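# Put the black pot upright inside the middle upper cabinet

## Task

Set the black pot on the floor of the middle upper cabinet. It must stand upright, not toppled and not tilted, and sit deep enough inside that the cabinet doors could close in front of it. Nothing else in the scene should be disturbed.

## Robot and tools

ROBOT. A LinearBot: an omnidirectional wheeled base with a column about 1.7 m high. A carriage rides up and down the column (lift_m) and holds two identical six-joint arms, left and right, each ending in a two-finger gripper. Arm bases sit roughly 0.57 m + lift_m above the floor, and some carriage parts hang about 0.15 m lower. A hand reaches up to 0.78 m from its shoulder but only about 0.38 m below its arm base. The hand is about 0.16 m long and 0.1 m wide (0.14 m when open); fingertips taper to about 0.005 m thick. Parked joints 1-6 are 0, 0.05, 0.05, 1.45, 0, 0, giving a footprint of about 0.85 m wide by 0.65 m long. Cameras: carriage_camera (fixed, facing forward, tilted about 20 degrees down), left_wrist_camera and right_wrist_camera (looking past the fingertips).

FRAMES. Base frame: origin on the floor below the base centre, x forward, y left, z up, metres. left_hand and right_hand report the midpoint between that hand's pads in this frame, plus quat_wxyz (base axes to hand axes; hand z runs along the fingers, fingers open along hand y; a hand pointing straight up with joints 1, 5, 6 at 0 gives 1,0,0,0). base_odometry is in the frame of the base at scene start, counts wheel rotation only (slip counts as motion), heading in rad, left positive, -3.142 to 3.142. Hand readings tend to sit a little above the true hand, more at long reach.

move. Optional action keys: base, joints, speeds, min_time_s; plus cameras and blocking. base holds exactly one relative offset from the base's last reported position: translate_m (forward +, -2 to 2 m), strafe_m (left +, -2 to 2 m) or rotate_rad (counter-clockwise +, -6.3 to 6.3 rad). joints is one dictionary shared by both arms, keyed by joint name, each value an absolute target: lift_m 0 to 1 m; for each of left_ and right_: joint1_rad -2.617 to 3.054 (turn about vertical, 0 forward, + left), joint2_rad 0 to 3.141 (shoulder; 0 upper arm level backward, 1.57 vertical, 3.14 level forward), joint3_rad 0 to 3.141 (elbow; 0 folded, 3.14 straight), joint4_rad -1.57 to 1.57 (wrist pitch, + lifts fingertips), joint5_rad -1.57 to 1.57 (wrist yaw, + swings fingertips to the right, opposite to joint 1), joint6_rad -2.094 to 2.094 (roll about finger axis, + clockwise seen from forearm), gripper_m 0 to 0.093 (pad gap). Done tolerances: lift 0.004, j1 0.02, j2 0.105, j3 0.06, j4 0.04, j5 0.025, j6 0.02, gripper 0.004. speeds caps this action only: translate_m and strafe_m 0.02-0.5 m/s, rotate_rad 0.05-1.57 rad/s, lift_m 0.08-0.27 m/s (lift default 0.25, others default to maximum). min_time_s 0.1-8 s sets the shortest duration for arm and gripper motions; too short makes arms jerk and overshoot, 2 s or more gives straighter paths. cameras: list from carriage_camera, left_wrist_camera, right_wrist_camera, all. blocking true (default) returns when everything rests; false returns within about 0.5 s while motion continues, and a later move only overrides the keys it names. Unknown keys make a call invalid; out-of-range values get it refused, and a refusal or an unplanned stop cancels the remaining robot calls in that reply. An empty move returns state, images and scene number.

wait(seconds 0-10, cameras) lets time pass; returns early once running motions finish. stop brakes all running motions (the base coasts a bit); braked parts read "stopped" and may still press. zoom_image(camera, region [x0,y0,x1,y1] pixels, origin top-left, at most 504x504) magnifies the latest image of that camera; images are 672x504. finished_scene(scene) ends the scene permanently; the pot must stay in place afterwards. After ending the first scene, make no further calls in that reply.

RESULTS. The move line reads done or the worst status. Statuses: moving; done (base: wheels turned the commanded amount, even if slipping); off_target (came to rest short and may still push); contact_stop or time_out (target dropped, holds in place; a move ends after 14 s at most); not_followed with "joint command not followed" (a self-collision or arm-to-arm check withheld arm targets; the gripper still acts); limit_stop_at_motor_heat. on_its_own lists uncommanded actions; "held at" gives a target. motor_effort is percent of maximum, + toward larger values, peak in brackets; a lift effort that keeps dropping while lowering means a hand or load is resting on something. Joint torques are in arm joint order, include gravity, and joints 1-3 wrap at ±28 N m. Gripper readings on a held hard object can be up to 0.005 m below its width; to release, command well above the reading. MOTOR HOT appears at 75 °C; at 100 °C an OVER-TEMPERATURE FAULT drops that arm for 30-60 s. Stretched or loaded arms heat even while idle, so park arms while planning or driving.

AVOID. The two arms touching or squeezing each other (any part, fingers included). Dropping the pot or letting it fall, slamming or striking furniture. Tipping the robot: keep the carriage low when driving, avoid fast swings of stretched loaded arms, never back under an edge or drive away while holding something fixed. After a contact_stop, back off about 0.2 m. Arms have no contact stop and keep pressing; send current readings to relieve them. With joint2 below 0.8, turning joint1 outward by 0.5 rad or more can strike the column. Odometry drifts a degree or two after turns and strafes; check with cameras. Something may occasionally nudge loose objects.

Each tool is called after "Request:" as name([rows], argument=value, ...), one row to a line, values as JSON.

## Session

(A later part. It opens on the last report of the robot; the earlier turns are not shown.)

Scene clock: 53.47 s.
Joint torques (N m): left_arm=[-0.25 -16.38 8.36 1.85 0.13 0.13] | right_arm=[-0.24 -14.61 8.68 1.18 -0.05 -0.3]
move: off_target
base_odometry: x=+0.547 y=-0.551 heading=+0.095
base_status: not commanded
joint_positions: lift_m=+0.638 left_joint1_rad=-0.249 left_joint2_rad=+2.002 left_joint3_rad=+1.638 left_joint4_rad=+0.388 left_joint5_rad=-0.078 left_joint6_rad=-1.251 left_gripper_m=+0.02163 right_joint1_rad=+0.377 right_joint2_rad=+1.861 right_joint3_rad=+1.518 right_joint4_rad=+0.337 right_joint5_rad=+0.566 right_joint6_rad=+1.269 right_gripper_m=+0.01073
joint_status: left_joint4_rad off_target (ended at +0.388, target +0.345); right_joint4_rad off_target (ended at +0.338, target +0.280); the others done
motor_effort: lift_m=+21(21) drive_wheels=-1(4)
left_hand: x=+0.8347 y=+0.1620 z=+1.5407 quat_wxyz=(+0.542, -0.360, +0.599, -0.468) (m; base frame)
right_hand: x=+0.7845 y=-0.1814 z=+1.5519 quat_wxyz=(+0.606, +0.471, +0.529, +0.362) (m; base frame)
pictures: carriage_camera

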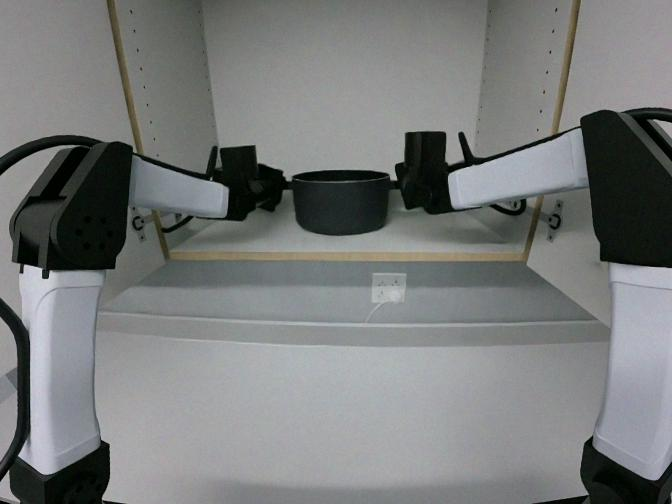

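Request:
move(joints={"lift_m":0.627}, speeds={"lift_m":0.08})

Request:
move(joints={"left_gripper_m":0.085,"right_gripper_m":0.085,"lift_m":0.632}, min_time_s=1.3, speeds={"lift_m":0.08}, cameras=["all"])

Request:
zoom_image(camera="carriage_camera", region=[210, 130, 462, 319])

Scene clock: 54.80 s.
Joint torques (N m): left_arm=[-0.28 -15.46 7.28 1.87 0.15 0.11] | right_arm=[-0.25 -13.57 7.8 1.17 -0.06 -0.32]
move: done
base_odometry: x=+0.547 y=-0.551 heading=+0.095
base_status: not commanded
joint_positions: lift_m=+0.627 left_joint1_rad=-0.249 left_joint2_rad=+1.993 left_joint3_rad=+1.650 left_joint4_rad=+0.387 left_joint5_rad=-0.078 left_joint6_rad=-1.251 left_gripper_m=+0.02163 right_joint1_rad=+0.377 right_joint2_rad=+1.851 right_joint3_rad=+1.529 right_joint4_rad=+0.337 right_joint5_rad=+0.566 right_joint6_rad=+1.269 right_gripper_m=+0.01073
joint_status: all done
motor_effort: lift_m=+20(21) drive_wheels=-3(4)
left_hand: x=+0.8332 y=+0.1625 z=+1.5402 quat_wxyz=(+0.546, -0.357, +0.593, -0.472) (m; base frame)
right_hand: x=+0.7826 y=-0.1821 z=+1.5512 quat_wxyz=(+0.609, +0.470, +0.522, +0.368) (m; base frame)
pictures: none

Scene clock: 56.40 s.
Joint torques (N m): left_arm=[-0.23 -15.43 7.3 2.34 0.13 0.13] | right_arm=[-0.21 -13.5 7.82 1.83 -0.01 -0.26]
move: done
base_odometry: x=+0.547 y=-0.551 heading=+0.095
base_status: not commanded
joint_positions: lift_m=+0.632 left_joint1_rad=-0.249 left_joint2_rad=+1.993 left_joint3_rad=+1.650 left_joint4_rad=+0.345 left_joint5_rad=-0.078 left_joint6_rad=-1.251 left_gripper_m=+0.08489 right_joint1_rad=+0.377 right_joint2_rad=+1.851 right_joint3_rad=+1.529 right_joint4_rad=+0.278 right_joint5_rad=+0.566 right_joint6_rad=+1.265 right_gripper_m=+0.08492
joint_status: all done
on_its_own: left_joint4_rad moved -0.041 to your old target +0.345; right_joint4_rad moved -0.059 to your old target +0.280
motor_effort: lift_m=+24(27) drive_wheels=-3(4)
left_hand: x=+0.8334 y=+0.1625 z=+1.5345 quat_wxyz=(+0.536, -0.364, +0.606, -0.462) (m; base frame)
right_hand: x=+0.7825 y=-0.1822 z=+1.5427 quat_wxyz=(+0.600, +0.472, +0.544, +0.348) (m; base frame)
pictures: carriage_camera, left_wrist_camera, right_wrist_camera

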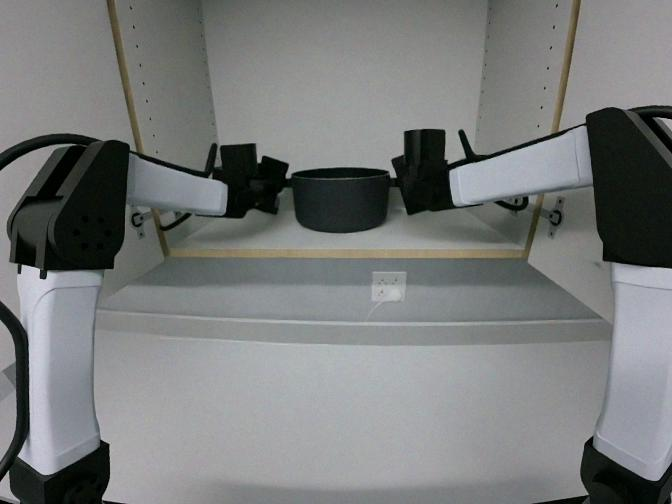

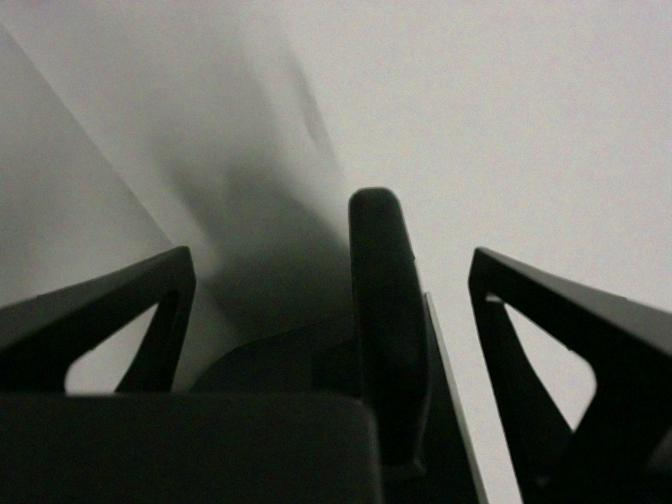

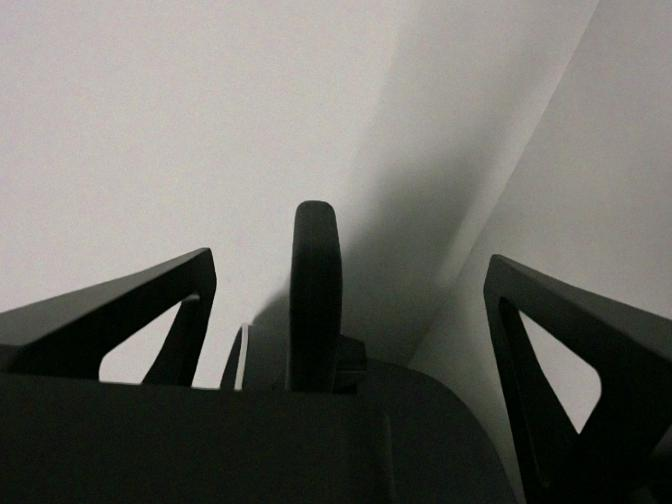

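Scaled by 2.000 from the camera's 672x504 image, which has a finer 960x720 frame.

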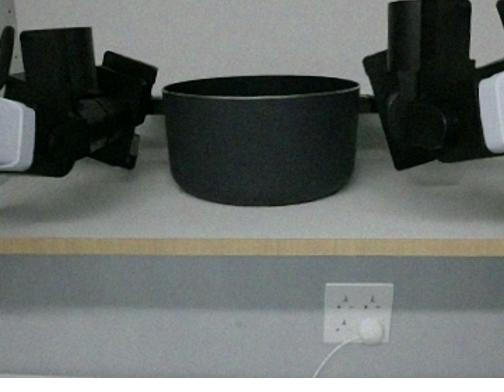

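Request:
move(base={"translate_m":-0.33}, joints={"lift_m":0.642}, speeds={"translate_m":0.3,"lift_m":0.1}, cameras=["carriage_camera"])

Request:
zoom_image(camera="carriage_camera", region=[210, 80, 462, 269])

Scene clock: 59.80 s.
Joint torques (N m): left_arm=[-0.32 -15.35 7.3 2.46 0.13 0.12] | right_arm=[-0.14 -13.11 7.98 1.95 -0.01 -0.26]
move: done
base_odometry: x=+0.218 y=-0.582 heading=+0.095
base_status: done
joint_positions: lift_m=+0.642 left_joint1_rad=-0.249 left_joint2_rad=+1.993 left_joint3_rad=+1.650 left_joint4_rad=+0.336 left_joint5_rad=-0.078 left_joint6_rad=-1.251 left_gripper_m=+0.08489 right_joint1_rad=+0.375 right_joint2_rad=+1.847 right_joint3_rad=+1.529 right_joint4_rad=+0.269 right_joint5_rad=+0.566 right_joint6_rad=+1.264 right_gripper_m=+0.08492
joint_status: all done
motor_effort: lift_m=+23(28) drive_wheels=-2(16)
left_hand: x=+0.8333 y=+0.1621 z=+1.5422 quat_wxyz=(+0.534, -0.365, +0.609, -0.460) (m; base frame)
right_hand: x=+0.7818 y=-0.1833 z=+1.5530 quat_wxyz=(+0.600, +0.473, +0.545, +0.346) (m; base frame)
pictures: carriage_camera

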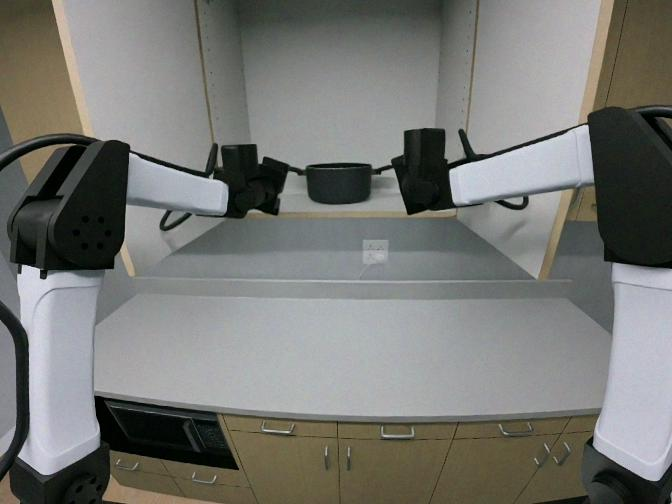

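Scaled by 2.000 from the camera's 672x504 image, which has a finer 960x720 frame.

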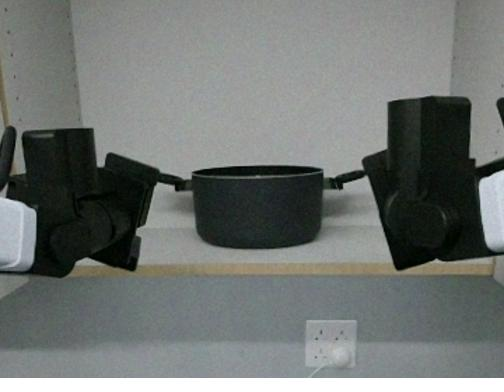

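Request:
finished_scene(scene=3)

The scene is finished: the task was done.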